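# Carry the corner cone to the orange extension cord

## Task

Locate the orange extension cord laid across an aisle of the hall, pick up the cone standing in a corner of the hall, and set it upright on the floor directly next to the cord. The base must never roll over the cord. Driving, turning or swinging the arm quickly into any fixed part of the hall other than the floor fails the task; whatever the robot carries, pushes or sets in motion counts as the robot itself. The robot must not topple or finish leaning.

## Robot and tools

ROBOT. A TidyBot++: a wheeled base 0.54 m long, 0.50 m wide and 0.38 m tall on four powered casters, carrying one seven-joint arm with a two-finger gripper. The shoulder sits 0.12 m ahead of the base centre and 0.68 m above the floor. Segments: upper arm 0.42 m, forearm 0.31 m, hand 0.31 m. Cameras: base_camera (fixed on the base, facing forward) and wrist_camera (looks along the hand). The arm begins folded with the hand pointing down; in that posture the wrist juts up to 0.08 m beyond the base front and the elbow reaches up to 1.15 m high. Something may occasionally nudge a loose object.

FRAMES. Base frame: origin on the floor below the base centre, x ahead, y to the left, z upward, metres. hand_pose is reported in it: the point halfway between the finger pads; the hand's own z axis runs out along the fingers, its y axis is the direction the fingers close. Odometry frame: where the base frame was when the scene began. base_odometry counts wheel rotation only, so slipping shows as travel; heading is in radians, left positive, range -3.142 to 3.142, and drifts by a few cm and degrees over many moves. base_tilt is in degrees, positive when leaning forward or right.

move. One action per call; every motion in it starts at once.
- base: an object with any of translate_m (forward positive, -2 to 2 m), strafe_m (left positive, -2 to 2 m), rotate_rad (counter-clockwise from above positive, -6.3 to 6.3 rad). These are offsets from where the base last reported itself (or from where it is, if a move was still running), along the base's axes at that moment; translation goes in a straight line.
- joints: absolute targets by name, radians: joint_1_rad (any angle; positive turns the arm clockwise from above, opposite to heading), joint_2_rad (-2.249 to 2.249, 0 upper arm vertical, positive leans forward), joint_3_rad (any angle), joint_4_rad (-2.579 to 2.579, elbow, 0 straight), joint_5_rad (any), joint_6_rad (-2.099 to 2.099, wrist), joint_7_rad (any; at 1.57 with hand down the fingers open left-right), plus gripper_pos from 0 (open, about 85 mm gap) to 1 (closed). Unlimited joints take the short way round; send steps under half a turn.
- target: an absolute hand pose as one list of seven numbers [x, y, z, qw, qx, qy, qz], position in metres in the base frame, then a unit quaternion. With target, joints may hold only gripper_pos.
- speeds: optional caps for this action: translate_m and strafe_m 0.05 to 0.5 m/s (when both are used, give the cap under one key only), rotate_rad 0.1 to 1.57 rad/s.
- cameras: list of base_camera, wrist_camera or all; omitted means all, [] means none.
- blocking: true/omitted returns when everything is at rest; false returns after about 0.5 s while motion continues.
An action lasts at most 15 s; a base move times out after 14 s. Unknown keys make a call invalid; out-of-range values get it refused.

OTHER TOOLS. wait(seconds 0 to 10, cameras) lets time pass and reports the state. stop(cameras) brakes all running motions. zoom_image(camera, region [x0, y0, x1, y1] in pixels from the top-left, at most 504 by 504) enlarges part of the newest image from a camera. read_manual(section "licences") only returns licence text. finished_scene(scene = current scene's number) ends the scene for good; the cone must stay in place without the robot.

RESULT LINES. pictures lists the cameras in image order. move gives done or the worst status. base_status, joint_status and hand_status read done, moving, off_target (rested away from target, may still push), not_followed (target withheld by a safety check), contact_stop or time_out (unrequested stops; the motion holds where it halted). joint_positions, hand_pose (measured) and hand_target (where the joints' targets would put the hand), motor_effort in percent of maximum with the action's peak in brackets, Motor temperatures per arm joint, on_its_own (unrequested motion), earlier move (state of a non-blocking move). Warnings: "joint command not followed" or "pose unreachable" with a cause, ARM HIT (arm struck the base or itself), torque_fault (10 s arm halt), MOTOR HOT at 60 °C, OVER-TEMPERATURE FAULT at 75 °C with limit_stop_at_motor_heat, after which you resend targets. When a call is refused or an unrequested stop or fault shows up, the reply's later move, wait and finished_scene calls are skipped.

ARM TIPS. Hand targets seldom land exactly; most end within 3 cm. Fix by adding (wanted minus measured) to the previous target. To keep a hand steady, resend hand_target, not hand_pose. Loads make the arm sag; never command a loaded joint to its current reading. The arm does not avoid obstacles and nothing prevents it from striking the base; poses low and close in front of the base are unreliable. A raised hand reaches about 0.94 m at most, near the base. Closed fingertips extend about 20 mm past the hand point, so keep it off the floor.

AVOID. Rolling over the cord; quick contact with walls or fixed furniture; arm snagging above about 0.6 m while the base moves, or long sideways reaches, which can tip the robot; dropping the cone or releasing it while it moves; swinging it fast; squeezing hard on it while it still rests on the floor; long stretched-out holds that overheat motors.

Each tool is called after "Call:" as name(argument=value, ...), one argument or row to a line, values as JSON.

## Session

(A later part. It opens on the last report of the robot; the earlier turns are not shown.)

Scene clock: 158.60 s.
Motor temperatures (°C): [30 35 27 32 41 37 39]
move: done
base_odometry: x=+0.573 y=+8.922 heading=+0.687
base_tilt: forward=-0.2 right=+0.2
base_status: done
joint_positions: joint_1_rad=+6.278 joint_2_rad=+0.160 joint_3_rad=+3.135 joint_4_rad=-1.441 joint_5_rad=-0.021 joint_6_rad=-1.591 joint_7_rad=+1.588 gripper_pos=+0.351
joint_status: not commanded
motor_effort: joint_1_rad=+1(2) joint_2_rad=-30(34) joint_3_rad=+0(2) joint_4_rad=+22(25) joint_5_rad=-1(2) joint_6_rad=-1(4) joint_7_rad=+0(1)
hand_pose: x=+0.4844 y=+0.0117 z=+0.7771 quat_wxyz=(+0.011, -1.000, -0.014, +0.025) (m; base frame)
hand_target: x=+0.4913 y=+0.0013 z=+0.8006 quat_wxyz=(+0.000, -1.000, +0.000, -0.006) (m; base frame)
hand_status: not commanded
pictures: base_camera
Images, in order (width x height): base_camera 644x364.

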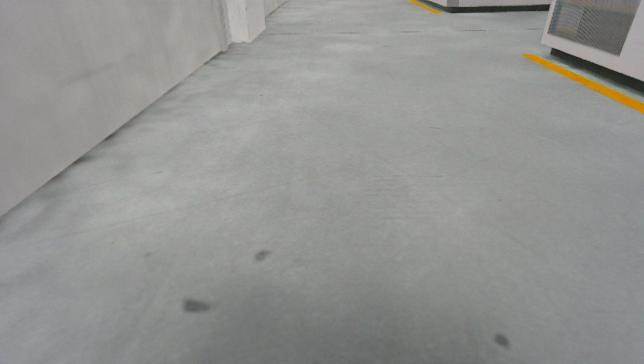

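Call:
move(
  base={"strafe_m": -0.25, "rotate_rad": -0.06},
  cameras=["base_camera"],
)

Scene clock: 168.97 s.
Motor temperatures (°C): [30 35 27 32 41 37 39]
move: done
base_odometry: x=+0.731 y=+8.728 heading=+0.627
base_tilt: forward=-0.2 right=+0.3
base_status: done
joint_positions: joint_1_rad=+6.289 joint_2_rad=+0.160 joint_3_rad=+3.147 joint_4_rad=-1.441 joint_5_rad=-0.014 joint_6_rad=-1.591 joint_7_rad=+1.588 gripper_pos=+0.351
joint_status: not commanded
motor_effort: joint_1_rad=+1(5) joint_2_rad=-31(32) joint_3_rad=+0(4) joint_4_rad=+22(23) joint_5_rad=-1(6) joint_6_rad=+0(0) joint_7_rad=+1(1)
hand_pose: x=+0.4846 y=+0.0018 z=+0.7770 quat_wxyz=(+0.007, -1.000, -0.003, +0.025) (m; base frame)
hand_target: x=+0.4913 y=+0.0013 z=+0.8006 quat_wxyz=(+0.000, -1.000, +0.000, -0.006) (m; base frame)
hand_status: not commanded
pictures: base_camera
Images, in order (width x height): base_camera 644x364.

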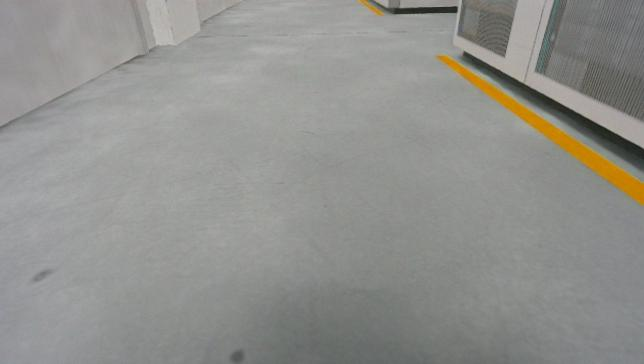

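Call:
move(
  base={"translate_m": 2.0},
  cameras=["base_camera"],
)

Call:
zoom_image(
  camera="base_camera",
  region=[220, 0, 420, 60],
)

Scene clock: 177.57 s.
Motor temperatures (°C): [30 35 27 32 41 37 39]
move: done
base_odometry: x=+2.351 y=+9.902 heading=+0.626
base_tilt: forward=-0.2 right=+0.2
base_status: done
joint_positions: joint_1_rad=+6.289 joint_2_rad=+0.160 joint_3_rad=+3.147 joint_4_rad=-1.440 joint_5_rad=-0.014 joint_6_rad=-1.592 joint_7_rad=+1.588 gripper_pos=+0.351
joint_status: not commanded
motor_effort: joint_1_rad=+0(1) joint_2_rad=-30(34) joint_3_rad=+1(1) joint_4_rad=+21(25) joint_5_rad=-1(2) joint_6_rad=-1(4) joint_7_rad=+1(1)
hand_pose: x=+0.4847 y=+0.0018 z=+0.7771 quat_wxyz=(+0.007, -1.000, -0.003, +0.025) (m; base frame)
hand_target: x=+0.4913 y=+0.0013 z=+0.8006 quat_wxyz=(+0.000, -1.000, +0.000, -0.006) (m; base frame)
hand_status: not commanded
pictures: base_camera
Images, in order (width x height): base_camera 644x364.

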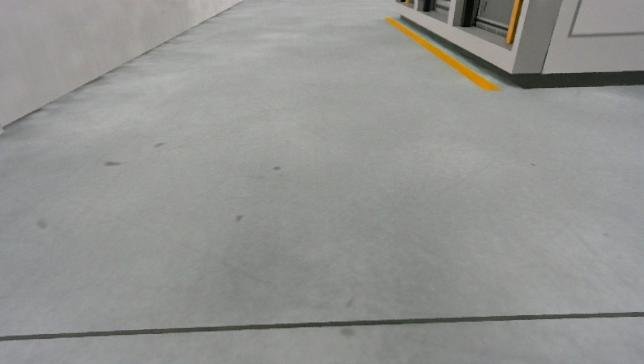

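Scaled by 2.520.

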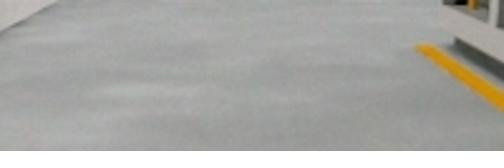

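Call:
zoom_image(
  camera="base_camera",
  region=[360, 0, 560, 110],
)

Scaled by 2.520.

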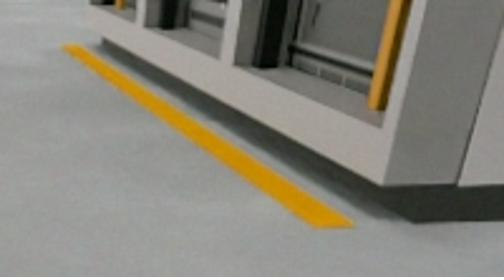

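Call:
move(
  base={"translate_m": 0.74, "rotate_rad": -1.557},
  speeds={"rotate_rad": 1.0},
  cameras=["base_camera"],
)

Call:
zoom_image(
  camera="base_camera",
  region=[220, 0, 420, 60],
)

Scene clock: 188.17 s.
Motor temperatures (°C): [30 35 27 32 41 37 39]
move: done
base_odometry: x=+2.951 y=+10.336 heading=-0.931
base_tilt: forward=-0.2 right=+0.2
base_status: done
joint_positions: joint_1_rad=+6.284 joint_2_rad=+0.158 joint_3_rad=+3.141 joint_4_rad=-1.441 joint_5_rad=-0.014 joint_6_rad=-1.592 joint_7_rad=+1.588 gripper_pos=+0.351
joint_status: not commanded
motor_effort: joint_1_rad=+0(4) joint_2_rad=-31(33) joint_3_rad=+0(4) joint_4_rad=+23(24) joint_5_rad=-1(4) joint_6_rad=+0(3) joint_7_rad=+1(1)
hand_pose: x=+0.4842 y=+0.0056 z=+0.7774 quat_wxyz=(+0.007, -1.000, -0.009, +0.025) (m; base frame)
hand_target: x=+0.4913 y=+0.0013 z=+0.8006 quat_wxyz=(+0.000, -1.000, +0.000, -0.006) (m; base frame)
hand_status: not commanded
pictures: base_camera
Images, in order (width x height): base_camera 644x364.

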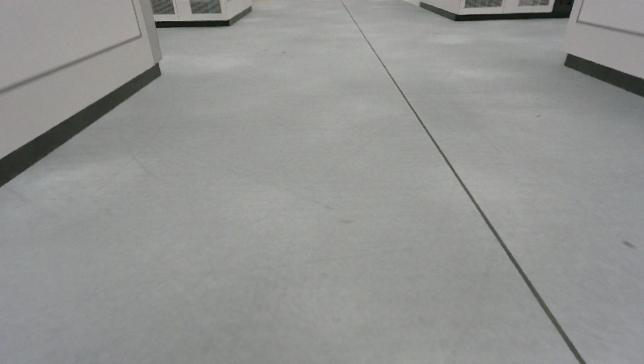

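Scaled by 2.520.

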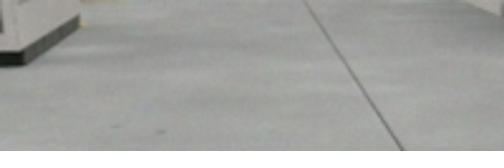

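Call:
zoom_image(
  camera="base_camera",
  region=[220, 0, 300, 40],
)

Call:
zoom_image(
  camera="base_camera",
  region=[380, 0, 460, 40],
)

Scaled by 6.300.

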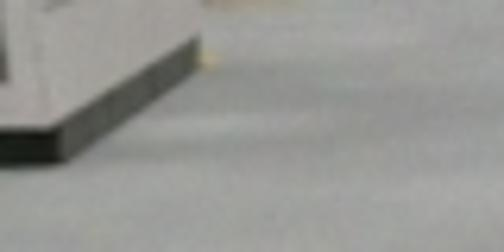

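Scaled by 6.300.

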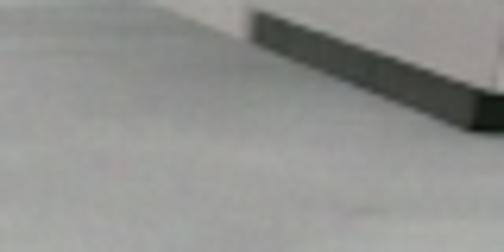

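Call:
move(
  base={"translate_m": 2.0, "strafe_m": -0.14},
  cameras=["base_camera"],
)

Call:
zoom_image(
  camera="base_camera",
  region=[160, 0, 360, 80],
)

Scene clock: 195.87 s.
Motor temperatures (°C): [30 35 27 32 41 37 39]
move: done
base_odometry: x=+4.033 y=+8.648 heading=-0.932
base_tilt: forward=-0.2 right=+0.3
base_status: done
joint_positions: joint_1_rad=+6.284 joint_2_rad=+0.159 joint_3_rad=+3.141 joint_4_rad=-1.440 joint_5_rad=-0.014 joint_6_rad=-1.592 joint_7_rad=+1.588 gripper_pos=+0.351
joint_status: not commanded
motor_effort: joint_1_rad=+0(3) joint_2_rad=-31(34) joint_3_rad=+1(2) joint_4_rad=+23(24) joint_5_rad=-1(2) joint_6_rad=+2(3) joint_7_rad=+0(1)
hand_pose: x=+0.4844 y=+0.0057 z=+0.7775 quat_wxyz=(+0.007, -1.000, -0.009, +0.024) (m; base frame)
hand_target: x=+0.4913 y=+0.0013 z=+0.8006 quat_wxyz=(+0.000, -1.000, +0.000, -0.006) (m; base frame)
hand_status: not commanded
pictures: base_camera
Images, in order (width x height): base_camera 644x364.

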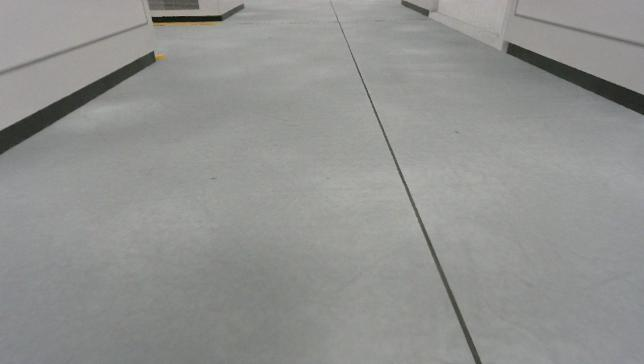

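Scaled by 2.520.

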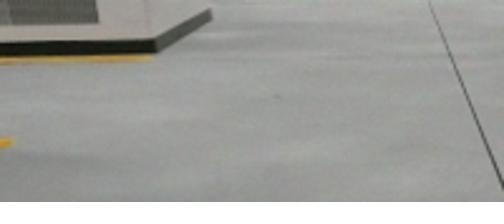

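Call:
move(
  base={"translate_m": 0.28, "rotate_rad": 1.572},
  speeds={"rotate_rad": 1.0},
  cameras=["base_camera"],
)

Call:
zoom_image(
  camera="base_camera",
  region=[220, 0, 420, 60],
)

Scene clock: 200.53 s.
Motor temperatures (°C): [30 35 27 32 41 37 39]
move: done
base_odometry: x=+4.200 y=+8.424 heading=+0.639
base_tilt: forward=-0.2 right=+0.2
base_status: done
joint_positions: joint_1_rad=+6.279 joint_2_rad=+0.164 joint_3_rad=+3.139 joint_4_rad=-1.441 joint_5_rad=-0.014 joint_6_rad=-1.592 joint_7_rad=+1.588 gripper_pos=+0.352
joint_status: not commanded
motor_effort: joint_1_rad=+0(4) joint_2_rad=-31(35) joint_3_rad=+0(4) joint_4_rad=+23(25) joint_5_rad=-1(5) joint_6_rad=+0(4) joint_7_rad=+0(1)
hand_pose: x=+0.4844 y=+0.0081 z=+0.7753 quat_wxyz=(+0.007, -1.000, -0.012, +0.028) (m; base frame)
hand_target: x=+0.4913 y=+0.0013 z=+0.8006 quat_wxyz=(+0.000, -1.000, +0.000, -0.006) (m; base frame)
hand_status: not commanded
pictures: base_camera
Images, in order (width x height): base_camera 644x364.

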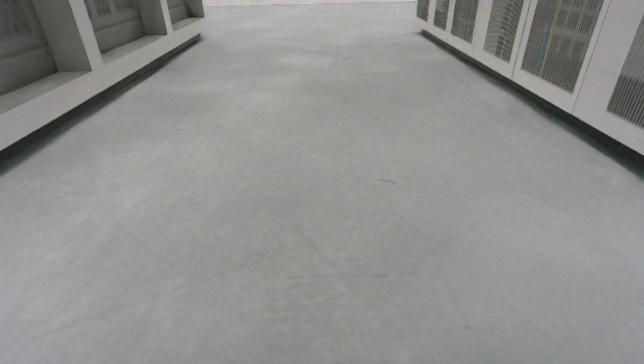

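Scaled by 2.520.

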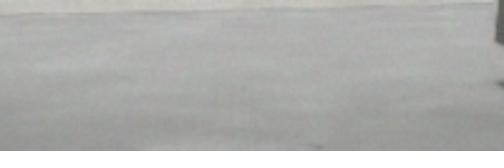

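Call:
move(
  base={"rotate_rad": -3.1},
  speeds={"rotate_rad": 1.2},
  cameras=["base_camera"],
)

Call:
zoom_image(
  camera="base_camera",
  region=[220, 0, 420, 60],
)

Scene clock: 205.47 s.
Motor temperatures (°C): [30 35 27 32 41 37 39]
move: done
base_odometry: x=+4.200 y=+8.423 heading=-2.460
base_tilt: forward=-0.2 right=+0.3
base_status: done
joint_positions: joint_1_rad=+6.286 joint_2_rad=+0.164 joint_3_rad=+3.144 joint_4_rad=-1.440 joint_5_rad=-0.012 joint_6_rad=-1.592 joint_7_rad=+1.588 gripper_pos=+0.352
joint_status: not commanded
motor_effort: joint_1_rad=+0(4) joint_2_rad=-31(33) joint_3_rad=+0(4) joint_4_rad=+23(23) joint_5_rad=-1(5) joint_6_rad=+0(3) joint_7_rad=+0(1)
hand_pose: x=+0.4850 y=+0.0030 z=+0.7757 quat_wxyz=(+0.006, -1.000, -0.006, +0.027) (m; base frame)
hand_target: x=+0.4913 y=+0.0013 z=+0.8006 quat_wxyz=(+0.000, -1.000, +0.000, -0.006) (m; base frame)
hand_status: not commanded
pictures: base_camera
Images, in order (width x height): base_camera 644x364.

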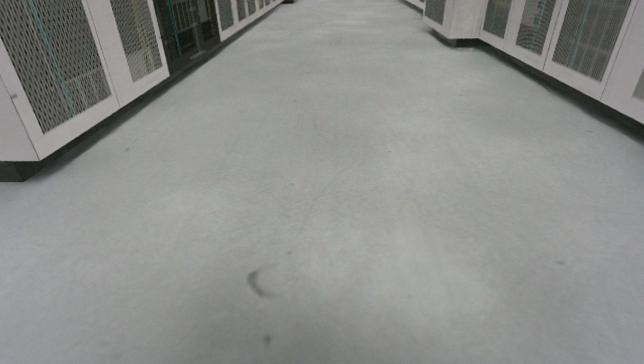

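Scaled by 2.520.

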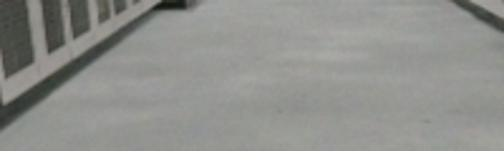

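Call:
move(
  base={"rotate_rad": 1.529},
  speeds={"rotate_rad": 1.2},
  cameras=["base_camera"],
)

Call:
move(
  base={"translate_m": 2.0},
  cameras=["base_camera"],
)

Call:
zoom_image(
  camera="base_camera",
  region=[220, 0, 420, 60],
)

Scene clock: 211.20 s.
Motor temperatures (°C): [30 35 27 32 41 37 39]
move: done
base_odometry: x=+4.200 y=+8.423 heading=-0.932
base_tilt: forward=-0.2 right=+0.2
base_status: done
joint_positions: joint_1_rad=+6.280 joint_2_rad=+0.164 joint_3_rad=+3.139 joint_4_rad=-1.440 joint_5_rad=-0.009 joint_6_rad=-1.592 joint_7_rad=+1.588 gripper_pos=+0.352
joint_status: not commanded
motor_effort: joint_1_rad=+0(4) joint_2_rad=-31(33) joint_3_rad=+1(4) joint_4_rad=+22(23) joint_5_rad=-1(6) joint_6_rad=+0(3) joint_7_rad=+0(1)
hand_pose: x=+0.4849 y=+0.0064 z=+0.7758 quat_wxyz=(+0.005, -1.000, -0.012, +0.027) (m; base frame)
hand_target: x=+0.4913 y=+0.0013 z=+0.8006 quat_wxyz=(+0.000, -1.000, +0.000, -0.006) (m; base frame)
hand_status: not commanded
pictures: base_camera
Images, in order (width x height): base_camera 644x364.

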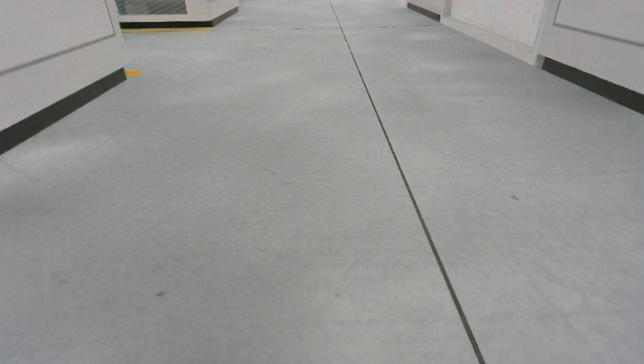

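Scene clock: 216.27 s.
Motor temperatures (°C): [30 35 27 32 41 37 39]
move: done
base_odometry: x=+5.393 y=+6.817 heading=-0.931
base_tilt: forward=-0.2 right=+0.2
base_status: done
joint_positions: joint_1_rad=+6.280 joint_2_rad=+0.161 joint_3_rad=+3.139 joint_4_rad=-1.440 joint_5_rad=-0.009 joint_6_rad=-1.592 joint_7_rad=+1.588 gripper_pos=+0.352
joint_status: not commanded
motor_effort: joint_1_rad=+1(2) joint_2_rad=-31(34) joint_3_rad=+0(2) joint_4_rad=+21(24) joint_5_rad=-1(2) joint_6_rad=-1(4) joint_7_rad=+0(1)
hand_pose: x=+0.4844 y=+0.0063 z=+0.7766 quat_wxyz=(+0.005, -1.000, -0.012, +0.026) (m; base frame)
hand_target: x=+0.4913 y=+0.0013 z=+0.8006 quat_wxyz=(+0.000, -1.000, +0.000, -0.006) (m; base frame)
hand_status: not commanded
pictures: base_camera
Images, in order (width x height): base_camera 644x364.

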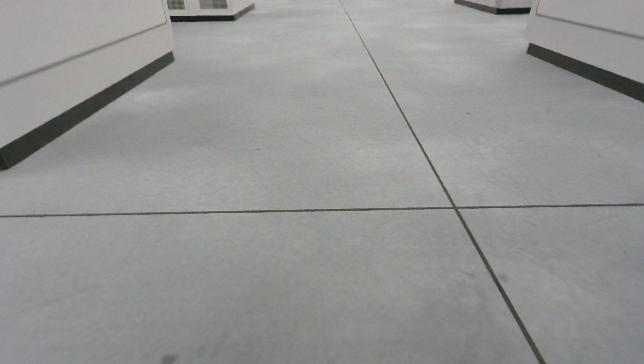

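Scaled by 2.520.

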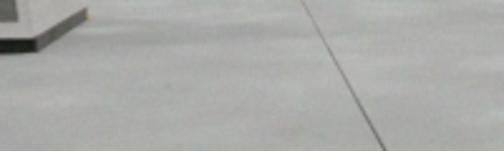

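Call:
move(
  base={"translate_m": 0.15, "strafe_m": -0.1, "rotate_rad": 1.54},
  speeds={"rotate_rad": 1.2},
  cameras=["base_camera"],
)

Call:
zoom_image(
  camera="base_camera",
  region=[220, 0, 420, 60],
)

Scene clock: 221.90 s.
Motor temperatures (°C): [30 35 27 32 41 37 39]
move: done
base_odometry: x=+5.402 y=+6.637 heading=+0.608
base_tilt: forward=-0.2 right=+0.3
base_status: done
joint_positions: joint_1_rad=+6.276 joint_2_rad=+0.162 joint_3_rad=+3.134 joint_4_rad=-1.439 joint_5_rad=-0.010 joint_6_rad=-1.592 joint_7_rad=+1.588 gripper_pos=+0.352
joint_status: not commanded
motor_effort: joint_1_rad=+0(4) joint_2_rad=-31(35) joint_3_rad=+0(4) joint_4_rad=+22(24) joint_5_rad=-1(5) joint_6_rad=-1(3) joint_7_rad=+1(1)
hand_pose: x=+0.4849 y=+0.0098 z=+0.7769 quat_wxyz=(+0.006, -1.000, -0.016, +0.026) (m; base frame)
hand_target: x=+0.4913 y=+0.0013 z=+0.8006 quat_wxyz=(+0.000, -1.000, +0.000, -0.006) (m; base frame)
hand_status: not commanded
pictures: base_camera
Images, in order (width x height): base_camera 644x364.

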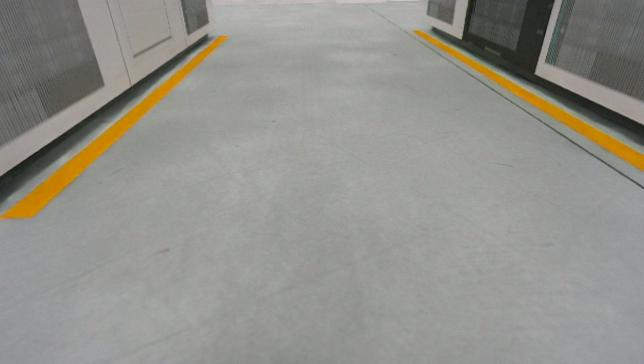

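Scaled by 2.520.

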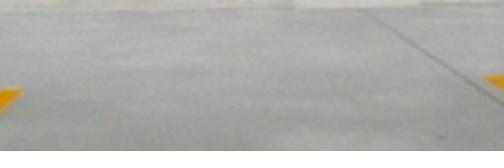

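Call:
move(
  base={"rotate_rad": -1.558},
  speeds={"rotate_rad": 1.2},
  cameras=[],
)

Call:
move(
  base={"translate_m": 2.0},
  cameras=["base_camera"],
)

Call:
zoom_image(
  camera="base_camera",
  region=[220, 0, 420, 60],
)

Scene clock: 229.50 s.
Motor temperatures (°C): [30 35 27 32 41 37 39]
move: done
base_odometry: x=+5.402 y=+6.637 heading=-0.948
base_tilt: forward=-0.2 right=+0.3
base_status: done
joint_positions: joint_1_rad=+6.286 joint_2_rad=+0.162 joint_3_rad=+3.144 joint_4_rad=-1.438 joint_5_rad=-0.010 joint_6_rad=-1.592 joint_7_rad=+1.588 gripper_pos=+0.352
joint_status: not commanded
motor_effort: joint_1_rad=+1(4) joint_2_rad=-31(33) joint_3_rad=+1(4) joint_4_rad=+22(24) joint_5_rad=-1(5) joint_6_rad=+0(3) joint_7_rad=+0(1)
hand_pose: x=+0.4852 y=+0.0028 z=+0.7769 quat_wxyz=(+0.005, -1.000, -0.006, +0.025) (m; base frame)
hand_target: x=+0.4913 y=+0.0013 z=+0.8006 quat_wxyz=(+0.000, -1.000, +0.000, -0.006) (m; base frame)
hand_status: not commanded
pictures: none
No camera images: "cameras" was empty.

Scene clock: 234.57 s.
Motor temperatures (°C): [30 35 27 32 41 37 39]
move: done
base_odometry: x=+6.568 y=+5.012 heading=-0.950
base_tilt: forward=-0.2 right=+0.2
base_status: done
joint_positions: joint_1_rad=+6.286 joint_2_rad=+0.160 joint_3_rad=+3.144 joint_4_rad=-1.440 joint_5_rad=-0.010 joint_6_rad=-1.593 joint_7_rad=+1.588 gripper_pos=+0.352
joint_status: not commanded
motor_effort: joint_1_rad=+0(2) joint_2_rad=-30(34) joint_3_rad=+1(2) joint_4_rad=+22(25) joint_5_rad=-1(2) joint_6_rad=-1(3) joint_7_rad=+0(1)
hand_pose: x=+0.4844 y=+0.0028 z=+0.7771 quat_wxyz=(+0.005, -1.000, -0.006, +0.026) (m; base frame)
hand_target: x=+0.4913 y=+0.0013 z=+0.8006 quat_wxyz=(+0.000, -1.000, +0.000, -0.006) (m; base frame)
hand_status: not commanded
pictures: base_camera
Images, in order (width x height): base_camera 644x364.

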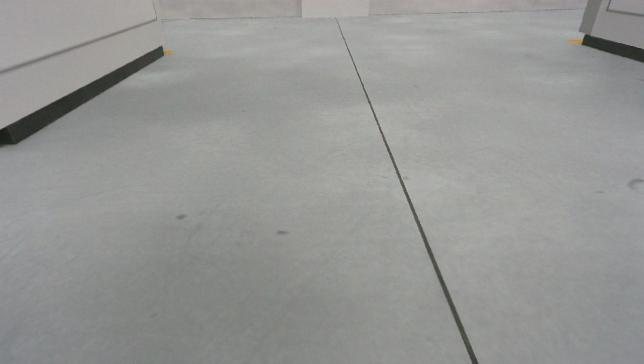

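Scaled by 2.520.

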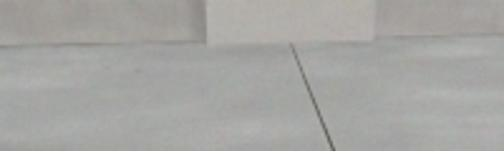

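Call:
move(
  base={"translate_m": 0.35, "strafe_m": -0.1, "rotate_rad": 1.57},
  speeds={"rotate_rad": 1.2},
  cameras=["base_camera"],
)

Call:
zoom_image(
  camera="base_camera",
  region=[220, 0, 420, 60],
)

Scene clock: 238.57 s.
Motor temperatures (°C): [30 35 27 33 41 37 39]
move: done
base_odometry: x=+6.690 y=+4.669 heading=+0.619
base_tilt: forward=-0.2 right=+0.2
base_status: done
joint_positions: joint_1_rad=+6.277 joint_2_rad=+0.159 joint_3_rad=+3.136 joint_4_rad=-1.441 joint_5_rad=-0.009 joint_6_rad=-1.593 joint_7_rad=+1.588 gripper_pos=+0.352
joint_status: not commanded
motor_effort: joint_1_rad=+1(4) joint_2_rad=-31(33) joint_3_rad=+0(4) joint_4_rad=+22(25) joint_5_rad=-1(6) joint_6_rad=+0(3) joint_7_rad=+1(1)
hand_pose: x=+0.4838 y=+0.0087 z=+0.7771 quat_wxyz=(+0.005, -1.000, -0.015, +0.026) (m; base frame)
hand_target: x=+0.4913 y=+0.0013 z=+0.8006 quat_wxyz=(+0.000, -1.000, +0.000, -0.006) (m; base frame)
hand_status: not commanded
pictures: base_camera
Images, in order (width x height): base_camera 644x364.

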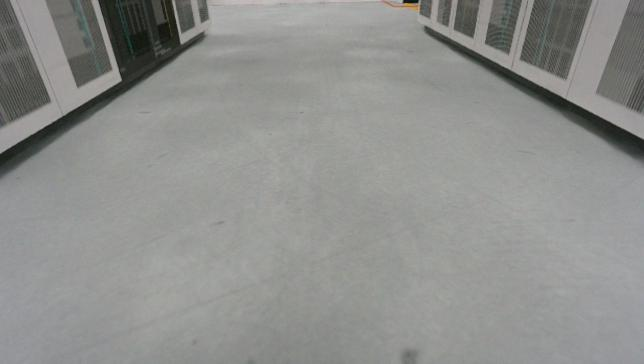

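Scaled by 2.520.

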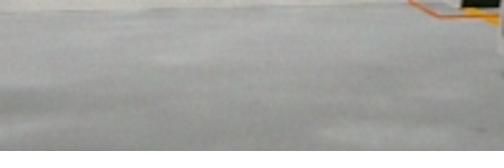

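Call:
zoom_image(
  camera="base_camera",
  region=[360, 0, 440, 30],
)

Scaled by 6.300.

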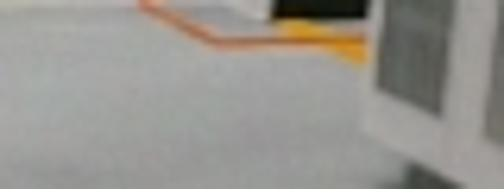

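Call:
move(
  base={"translate_m": 1.8},
  cameras=["base_camera"],
)

Call:
zoom_image(
  camera="base_camera",
  region=[300, 0, 500, 120],
)

Scene clock: 247.17 s.
Motor temperatures (°C): [30 36 27 33 41 37 39]
move: done
base_odometry: x=+8.157 y=+5.713 heading=+0.620
base_tilt: forward=-0.2 right=+0.2
base_status: done
joint_positions: joint_1_rad=+6.277 joint_2_rad=+0.160 joint_3_rad=+3.136 joint_4_rad=-1.440 joint_5_rad=-0.009 joint_6_rad=-1.593 joint_7_rad=+1.588 gripper_pos=+0.352
joint_status: not commanded
motor_effort: joint_1_rad=+0(2) joint_2_rad=-30(34) joint_3_rad=+0(1) joint_4_rad=+21(24) joint_5_rad=-1(2) joint_6_rad=-1(3) joint_7_rad=+1(1)
hand_pose: x=+0.4842 y=+0.0085 z=+0.7772 quat_wxyz=(+0.005, -1.000, -0.015, +0.026) (m; base frame)
hand_target: x=+0.4913 y=+0.0013 z=+0.8006 quat_wxyz=(+0.000, -1.000, +0.000, -0.006) (m; base frame)
hand_status: not commanded
pictures: base_camera
Images, in order (width x height): base_camera 644x364.

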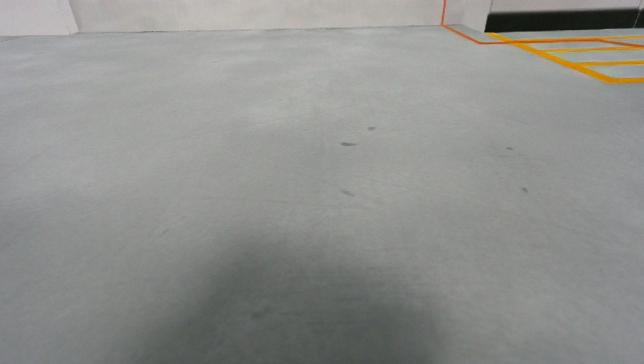

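Scaled by 2.520.

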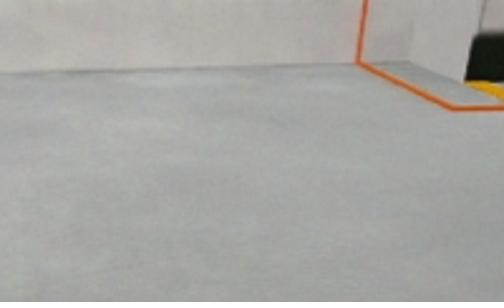

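Call:
zoom_image(
  camera="base_camera",
  region=[434, 0, 644, 110],
)

Scaled by 2.400.

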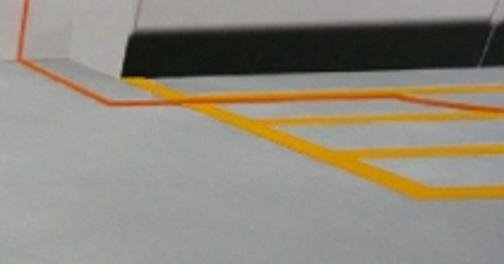

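Call:
move(
  base={"translate_m": 1.0},
  cameras=["base_camera"],
)

Call:
move(
  base={"rotate_rad": -1.2},
  speeds={"rotate_rad": 1.0},
  cameras=["base_camera"],
)

Scene clock: 255.13 s.
Motor temperatures (°C): [30 36 27 33 41 37 39]
move: done
base_odometry: x=+8.971 y=+6.295 heading=+0.621
base_tilt: forward=-0.2 right=+0.2
base_status: done
joint_positions: joint_1_rad=+6.278 joint_2_rad=+0.160 joint_3_rad=+3.136 joint_4_rad=-1.440 joint_5_rad=-0.009 joint_6_rad=-1.593 joint_7_rad=+1.588 gripper_pos=+0.352
joint_status: not commanded
motor_effort: joint_1_rad=+0(2) joint_2_rad=-30(34) joint_3_rad=+1(2) joint_4_rad=+22(25) joint_5_rad=-1(2) joint_6_rad=-1(4) joint_7_rad=+0(1)
hand_pose: x=+0.4843 y=+0.0083 z=+0.7772 quat_wxyz=(+0.005, -1.000, -0.014, +0.026) (m; base frame)
hand_target: x=+0.4913 y=+0.0013 z=+0.8006 quat_wxyz=(+0.000, -1.000, +0.000, -0.006) (m; base frame)
hand_status: not commanded
pictures: base_camera
Images, in order (width x height): base_camera 644x364.

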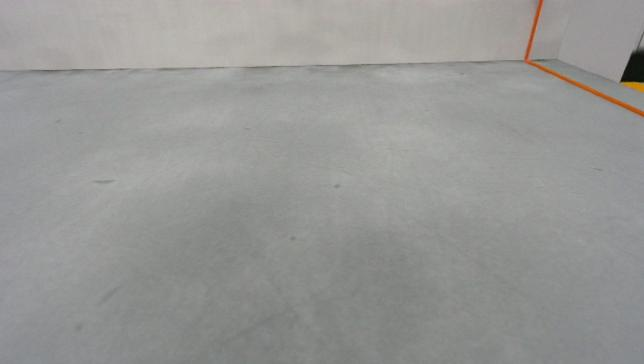

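Scene clock: 257.47 s.
Motor temperatures (°C): [30 36 27 33 41 37 39]
move: done
base_odometry: x=+8.971 y=+6.295 heading=-0.577
base_tilt: forward=-0.2 right=+0.2
base_status: done
joint_positions: joint_1_rad=+6.287 joint_2_rad=+0.160 joint_3_rad=+3.144 joint_4_rad=-1.439 joint_5_rad=-0.010 joint_6_rad=-1.593 joint_7_rad=+1.588 gripper_pos=+0.352
joint_status: not commanded
motor_effort: joint_1_rad=+1(4) joint_2_rad=-31(32) joint_3_rad=+0(3) joint_4_rad=+23(24) joint_5_rad=-1(5) joint_6_rad=+1(3) joint_7_rad=+1(1)
hand_pose: x=+0.4848 y=+0.0020 z=+0.7775 quat_wxyz=(+0.005, -1.000, -0.005, +0.025) (m; base frame)
hand_target: x=+0.4913 y=+0.0013 z=+0.8006 quat_wxyz=(+0.000, -1.000, +0.000, -0.006) (m; base frame)
hand_status: not commanded
pictures: base_camera
Images, in order (width x height): base_camera 644x364.

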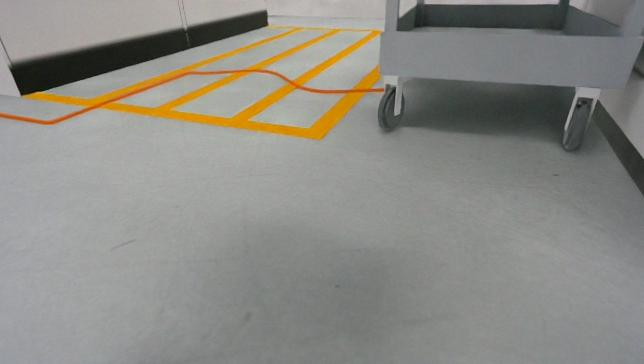

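Call:
zoom_image(
  camera="base_camera",
  region=[340, 40, 640, 200],
)

Call:
zoom_image(
  camera="base_camera",
  region=[0, 0, 340, 180],
)

Scaled by 1.680.

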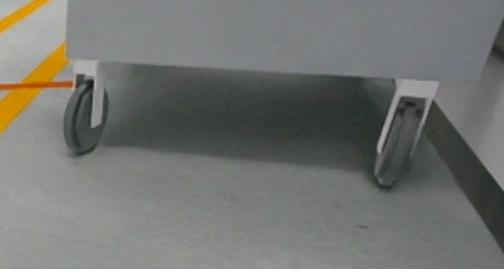

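Scaled by 1.482.

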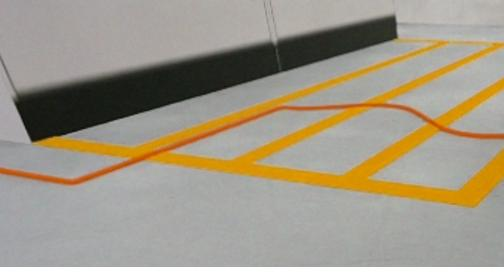

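Call:
move(
  base={"translate_m": 0.22, "strafe_m": 0.25},
  cameras=["base_camera", "wrist_camera"],
)

Call:
zoom_image(
  camera="base_camera",
  region=[300, 0, 644, 200],
)

Scene clock: 276.47 s.
Motor temperatures (°C): [30 36 27 33 41 37 39]
move: done
base_odometry: x=+9.292 y=+6.384 heading=-0.578
base_tilt: forward=-0.2 right=+0.2
base_status: done
joint_positions: joint_1_rad=+6.281 joint_2_rad=+0.160 joint_3_rad=+3.142 joint_4_rad=-1.438 joint_5_rad=-0.010 joint_6_rad=-1.593 joint_7_rad=+1.588 gripper_pos=+0.352
joint_status: not commanded
motor_effort: joint_1_rad=+1(3) joint_2_rad=-31(33) joint_3_rad=+0(3) joint_4_rad=+23(24) joint_5_rad=-1(5) joint_6_rad=+2(3) joint_7_rad=+0(1)
hand_pose: x=+0.4848 y=+0.0049 z=+0.7777 quat_wxyz=(+0.005, -1.000, -0.009, +0.025) (m; base frame)
hand_target: x=+0.4913 y=+0.0013 z=+0.8006 quat_wxyz=(+0.000, -1.000, +0.000, -0.006) (m; base frame)
hand_status: not commanded
pictures: base_camera, wrist_camera
Images, in order (width x height): base_camera 644x364, wrist_camera 644x476.

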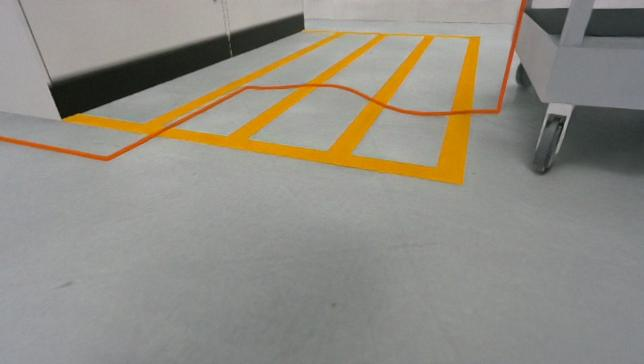

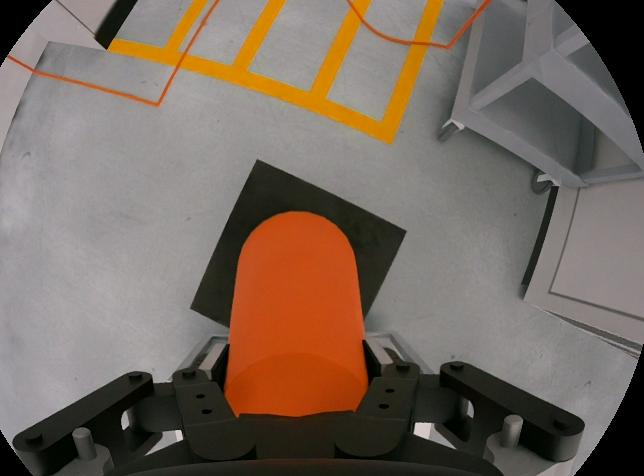

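Scaled by 1.465.

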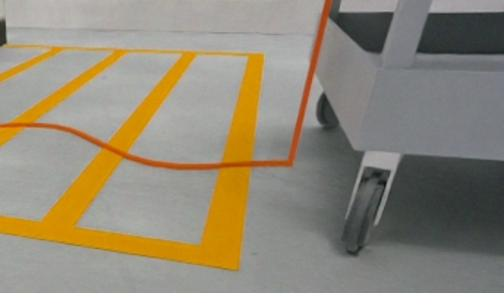

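Call:
move(
  base={"translate_m": 0.4, "strafe_m": -0.09},
  speeds={"translate_m": 0.3},
  joints={"joint_1_rad": 0.0, "joint_2_rad": 0.42, "joint_3_rad": 3.1416, "joint_4_rad": -1.50, "joint_5_rad": 0.0, "joint_6_rad": -1.2, "joint_7_rad": 1.571, "gripper_pos": 0.7},
  cameras=["base_camera", "wrist_camera"],
)

Scene clock: 293.03 s.
Motor temperatures (°C): [30 36 27 33 41 37 39]
move: off_target
base_odometry: x=+9.578 y=+6.090 heading=-0.577
base_tilt: forward=-0.2 right=+0.2
base_status: done
joint_positions: joint_1_rad=+6.281 joint_2_rad=+0.458 joint_3_rad=+3.142 joint_4_rad=-1.536 joint_5_rad=-0.010 joint_6_rad=-1.211 joint_7_rad=+1.588 gripper_pos=+0.352
joint_status: gripper_pos off_target (ended at +0.352, target +0.700); the others done
motor_effort: joint_1_rad=+1(3) joint_2_rad=-41(47) joint_3_rad=+1(2) joint_4_rad=+18(24) joint_5_rad=-1(3) joint_6_rad=-2(5) joint_7_rad=+1(2)
hand_pose: x=+0.5719 y=+0.0049 z=+0.6192 quat_wxyz=(+0.005, -0.999, -0.008, +0.032) (m; base frame)
hand_target: x=+0.5927 y=+0.0013 z=+0.6472 quat_wxyz=(+0.000, -1.000, +0.000, -0.011) (m; base frame)
hand_status: not commanded
pictures: base_camera, wrist_camera
Images, in order (width x height): base_camera 644x364, wrist_camera 644x476.

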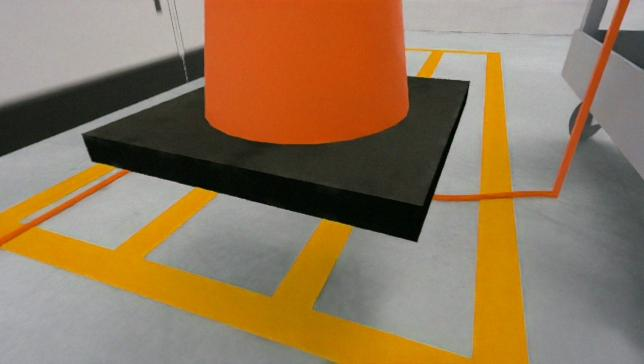

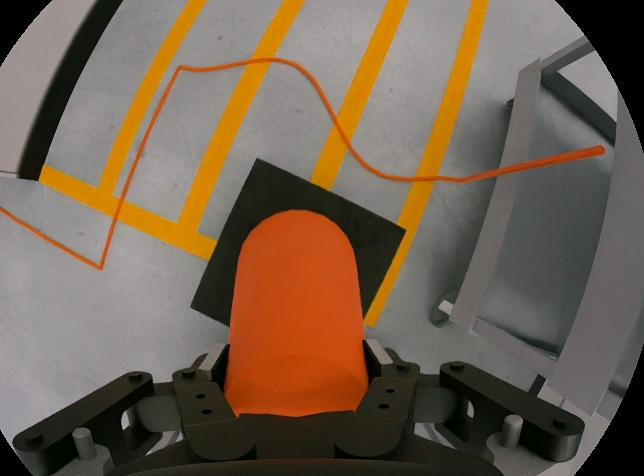

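Call:
move(
  joints={"joint_1_rad": 0.0, "joint_2_rad": 0.68, "joint_3_rad": 3.1416, "joint_4_rad": -1.58, "joint_5_rad": 0.0, "joint_6_rad": -0.84, "joint_7_rad": 1.571, "gripper_pos": 0.7},
  cameras=["wrist_camera"],
)

Call:
move(
  joints={"joint_1_rad": 0.0, "joint_2_rad": 0.75, "joint_3_rad": 3.1416, "joint_4_rad": -1.61, "joint_5_rad": 0.0, "joint_6_rad": -0.69, "joint_7_rad": 1.571, "gripper_pos": 0.7},
  cameras=["wrist_camera", "base_camera"],
)

Scene clock: 301.97 s.
Motor temperatures (°C): [30 36 27 33 41 37 39]
move: off_target
base_odometry: x=+9.578 y=+6.090 heading=-0.577
base_tilt: forward=-0.2 right=+0.2
base_status: not commanded
joint_positions: joint_1_rad=+6.281 joint_2_rad=+0.720 joint_3_rad=+3.142 joint_4_rad=-1.601 joint_5_rad=-0.010 joint_6_rad=-0.876 joint_7_rad=+1.588 gripper_pos=+0.352
joint_status: joint_2_rad off_target (ended at +0.720, target +0.680); gripper_pos off_target (ended at +0.352, target +0.700); the others done
motor_effort: joint_1_rad=+0(2) joint_2_rad=-49(53) joint_3_rad=+1(1) joint_4_rad=+17(21) joint_5_rad=-1(1) joint_6_rad=+1(3) joint_7_rad=+0(2)
hand_pose: x=+0.6092 y=+0.0044 z=+0.4729 quat_wxyz=(+0.004, -1.000, -0.006, +0.028) (m; base frame)
hand_target: x=+0.6391 y=+0.0013 z=+0.4980 quat_wxyz=(+0.000, -1.000, +0.000, -0.021) (m; base frame)
hand_status: not commanded
pictures: wrist_camera
Images, in order (width x height): wrist_camera 644x476.

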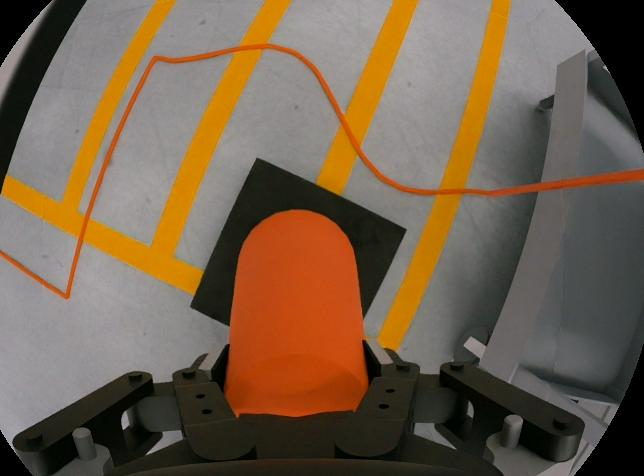

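Scene clock: 303.53 s.
Motor temperatures (°C): [30 36 27 32 41 37 39]
move: off_target
base_odometry: x=+9.578 y=+6.090 heading=-0.577
base_tilt: forward=-0.2 right=+0.2
base_status: not commanded
joint_positions: joint_1_rad=+6.281 joint_2_rad=+0.784 joint_3_rad=+3.142 joint_4_rad=-1.637 joint_5_rad=-0.010 joint_6_rad=-0.731 joint_7_rad=+1.588 gripper_pos=+0.352
joint_status: gripper_pos off_target (ended at +0.352, target +0.700); the others done
motor_effort: joint_1_rad=+1(1) joint_2_rad=-49(52) joint_3_rad=+0(1) joint_4_rad=+14(17) joint_5_rad=-1(1) joint_6_rad=+1(3) joint_7_rad=+0(2)
hand_pose: x=+0.6201 y=+0.0041 z=+0.4321 quat_wxyz=(+0.003, -1.000, -0.006, +0.005) (m; base frame)
hand_target: x=+0.6557 y=+0.0013 z=+0.4566 quat_wxyz=(+0.000, -0.999, +0.000, -0.046) (m; base frame)
hand_status: not commanded
pictures: base_camera, wrist_camera
Images, in order (width x height): base_camera 644x364, wrist_camera 644x476.

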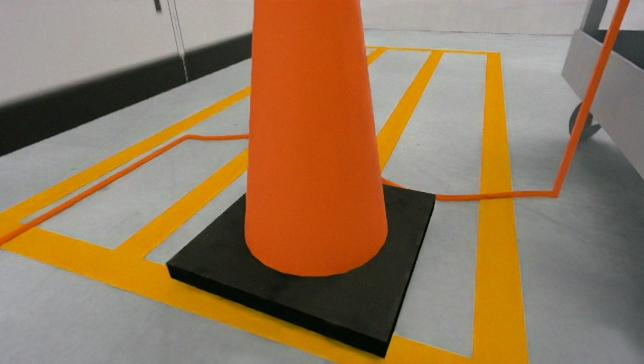

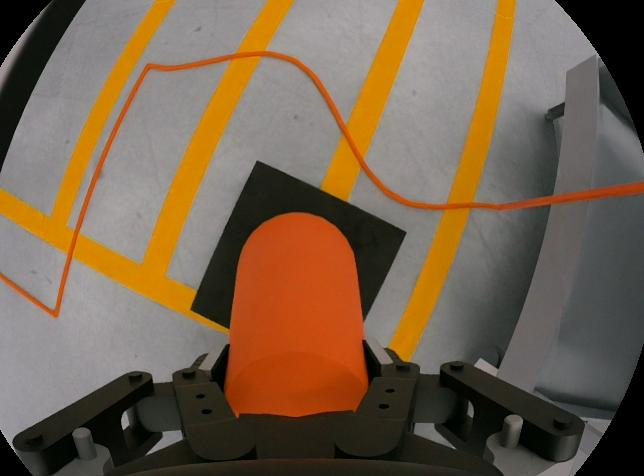

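Call:
move(
  joints={"joint_1_rad": 0.0, "joint_2_rad": 0.79, "joint_3_rad": 3.1416, "joint_4_rad": -1.62, "joint_5_rad": 0.0, "joint_6_rad": -0.635, "joint_7_rad": 1.571, "gripper_pos": 0.7},
  cameras=["wrist_camera", "base_camera"],
)

Scene clock: 305.77 s.
Motor temperatures (°C): [30 36 27 32 41 37 39]
move: off_target
base_odometry: x=+9.578 y=+6.090 heading=-0.577
base_tilt: forward=-0.2 right=+0.2
base_status: not commanded
joint_positions: joint_1_rad=+6.281 joint_2_rad=+0.813 joint_3_rad=+3.142 joint_4_rad=-1.639 joint_5_rad=-0.010 joint_6_rad=-0.684 joint_7_rad=+1.588 gripper_pos=+0.352
joint_status: gripper_pos off_target (ended at +0.352, target +0.700); the others done
motor_effort: joint_1_rad=+0(1) joint_2_rad=-48(52) joint_3_rad=+0(1) joint_4_rad=+14(16) joint_5_rad=+0(1) joint_6_rad=+1(3) joint_7_rad=+0(2)
hand_pose: x=+0.6261 y=+0.0040 z=+0.4170 quat_wxyz=(+0.003, -1.000, -0.006, -0.002) (m; base frame)
hand_target: x=+0.6579 y=+0.0013 z=+0.4342 quat_wxyz=(+0.000, -0.999, +0.000, -0.048) (m; base frame)
hand_status: not commanded
pictures: base_camera, wrist_camera
Images, in order (width x height): base_camera 644x364, wrist_camera 644x476.

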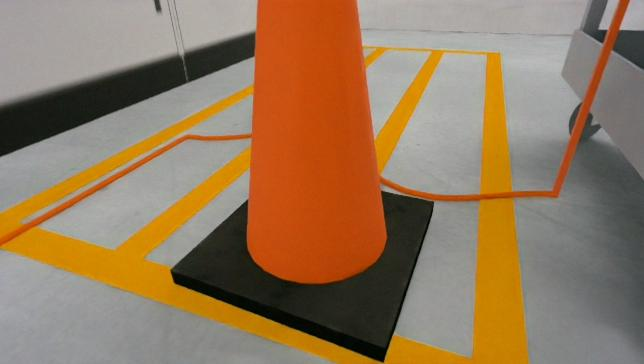

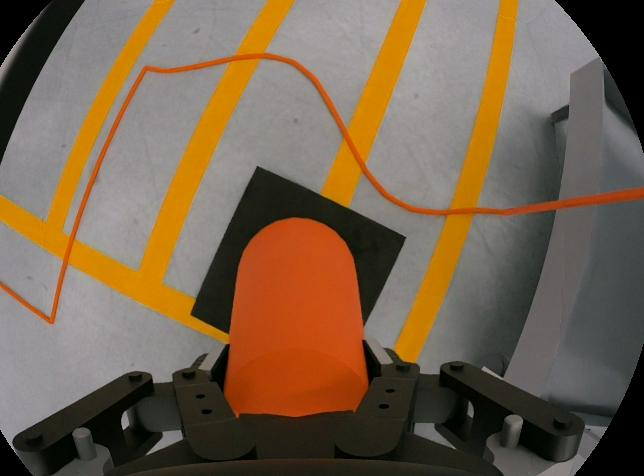

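Call:
move(
  joints={"joint_1_rad": 0.0, "joint_2_rad": 0.82, "joint_3_rad": 3.1416, "joint_4_rad": -1.62, "joint_5_rad": 0.0, "joint_6_rad": -0.61, "joint_7_rad": 1.571, "gripper_pos": 0.7},
  cameras=["wrist_camera"],
)

Call:
move(
  joints={"joint_1_rad": 0.0, "joint_2_rad": 0.85, "joint_3_rad": 3.1416, "joint_4_rad": -1.62, "joint_5_rad": 0.0, "joint_6_rad": -0.58, "joint_7_rad": 1.571, "gripper_pos": 0.7},
  cameras=["wrist_camera", "base_camera"],
)

Scene clock: 307.57 s.
Motor temperatures (°C): [30 36 27 32 41 37 39]
move: off_target
base_odometry: x=+9.578 y=+6.090 heading=-0.577
base_tilt: forward=-0.2 right=+0.3
base_status: not commanded
joint_positions: joint_1_rad=+6.282 joint_2_rad=+0.816 joint_3_rad=+3.142 joint_4_rad=-1.639 joint_5_rad=-0.010 joint_6_rad=-0.663 joint_7_rad=+1.588 gripper_pos=+0.352
joint_status: gripper_pos off_target (ended at +0.352, target +0.700); the others done
motor_effort: joint_1_rad=-1(1) joint_2_rad=-45(48) joint_3_rad=+0(2) joint_4_rad=+13(14) joint_5_rad=+0(1) joint_6_rad=+3(3) joint_7_rad=+0(2)
hand_pose: x=+0.6322 y=+0.0033 z=+0.4159 quat_wxyz=(+0.003, -1.000, -0.005, -0.012) (m; base frame)
hand_target: x=+0.6580 y=+0.0013 z=+0.4188 quat_wxyz=(+0.000, -0.999, +0.000, -0.046) (m; base frame)
hand_status: not commanded
pictures: wrist_camera
Images, in order (width x height): wrist_camera 644x476.

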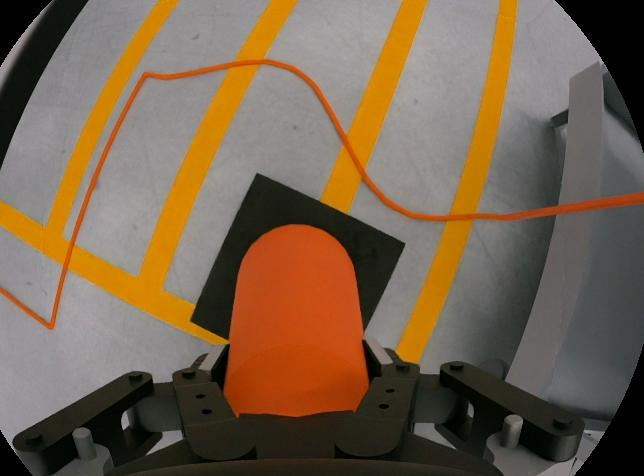

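Scene clock: 308.20 s.
Motor temperatures (°C): [30 36 27 32 41 37 39]
move: off_target
base_odometry: x=+9.578 y=+6.090 heading=-0.577
base_tilt: forward=-0.2 right=+0.3
base_status: not commanded
joint_positions: joint_1_rad=+6.282 joint_2_rad=+0.817 joint_3_rad=+3.142 joint_4_rad=-1.639 joint_5_rad=-0.010 joint_6_rad=-0.661 joint_7_rad=+1.588 gripper_pos=+0.352
joint_status: gripper_pos off_target (ended at +0.352, target +0.700); the others done
motor_effort: joint_1_rad=-1(2) joint_2_rad=-39(45) joint_3_rad=-1(1) joint_4_rad=+14(15) joint_5_rad=-1(2) joint_6_rad=+7(7) joint_7_rad=+0(1)
hand_pose: x=+0.6326 y=+0.0033 z=+0.4154 quat_wxyz=(+0.003, -1.000, -0.005, -0.013) (m; base frame)
hand_target: x=+0.6592 y=+0.0013 z=+0.4034 quat_wxyz=(+0.000, -0.999, +0.000, -0.046) (m; base frame)
hand_status: not commanded
pictures: base_camera, wrist_camera
Images, in order (width x height): base_camera 644x364, wrist_camera 644x476.

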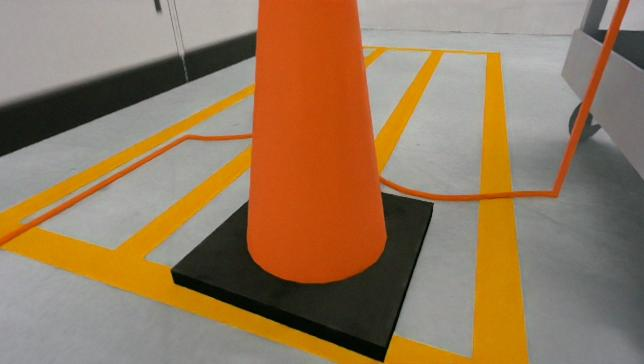

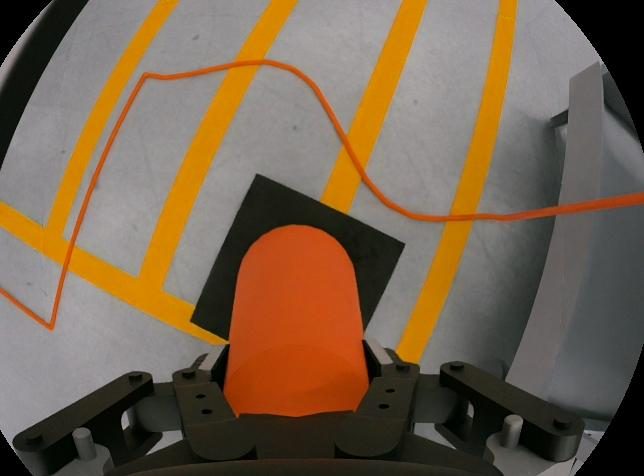

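Call:
move(
  joints={"gripper_pos": 0.0},
  cameras=["wrist_camera", "base_camera"],
)

Scene clock: 310.03 s.
Motor temperatures (°C): [30 36 27 32 41 37 39]
move: done
base_odometry: x=+9.578 y=+6.090 heading=-0.577
base_tilt: forward=-0.2 right=+0.2
base_status: not commanded
joint_positions: joint_1_rad=+6.282 joint_2_rad=+0.826 joint_3_rad=+3.142 joint_4_rad=-1.626 joint_5_rad=-0.010 joint_6_rad=-0.624 joint_7_rad=+1.588 gripper_pos=+0.000
joint_status: all done
motor_effort: joint_1_rad=+0(2) joint_2_rad=-39(43) joint_3_rad=+0(1) joint_4_rad=+11(15) joint_5_rad=-1(1) joint_6_rad=+2(7) joint_7_rad=+1(1)
hand_pose: x=+0.6490 y=+0.0032 z=+0.4140 quat_wxyz=(+0.002, -0.999, -0.005, -0.033) (m; base frame)
hand_target: x=+0.6592 y=+0.0013 z=+0.4034 quat_wxyz=(+0.000, -0.999, +0.000, -0.046) (m; base frame)
hand_status: not commanded
pictures: base_camera, wrist_camera
Images, in order (width x height): base_camera 644x364, wrist_camera 644x476.

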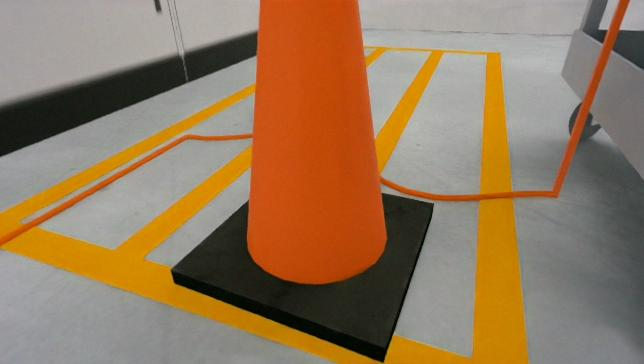

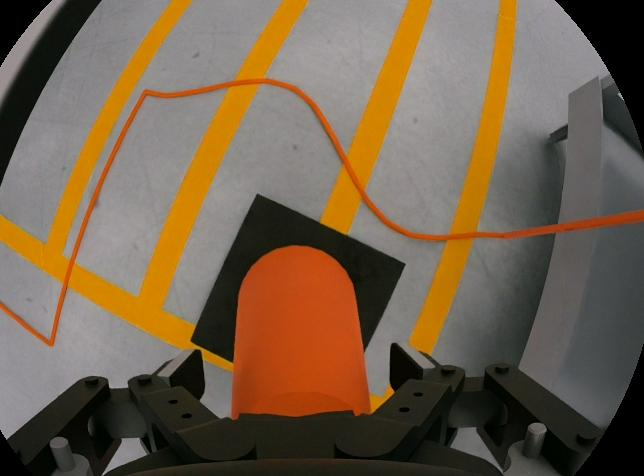

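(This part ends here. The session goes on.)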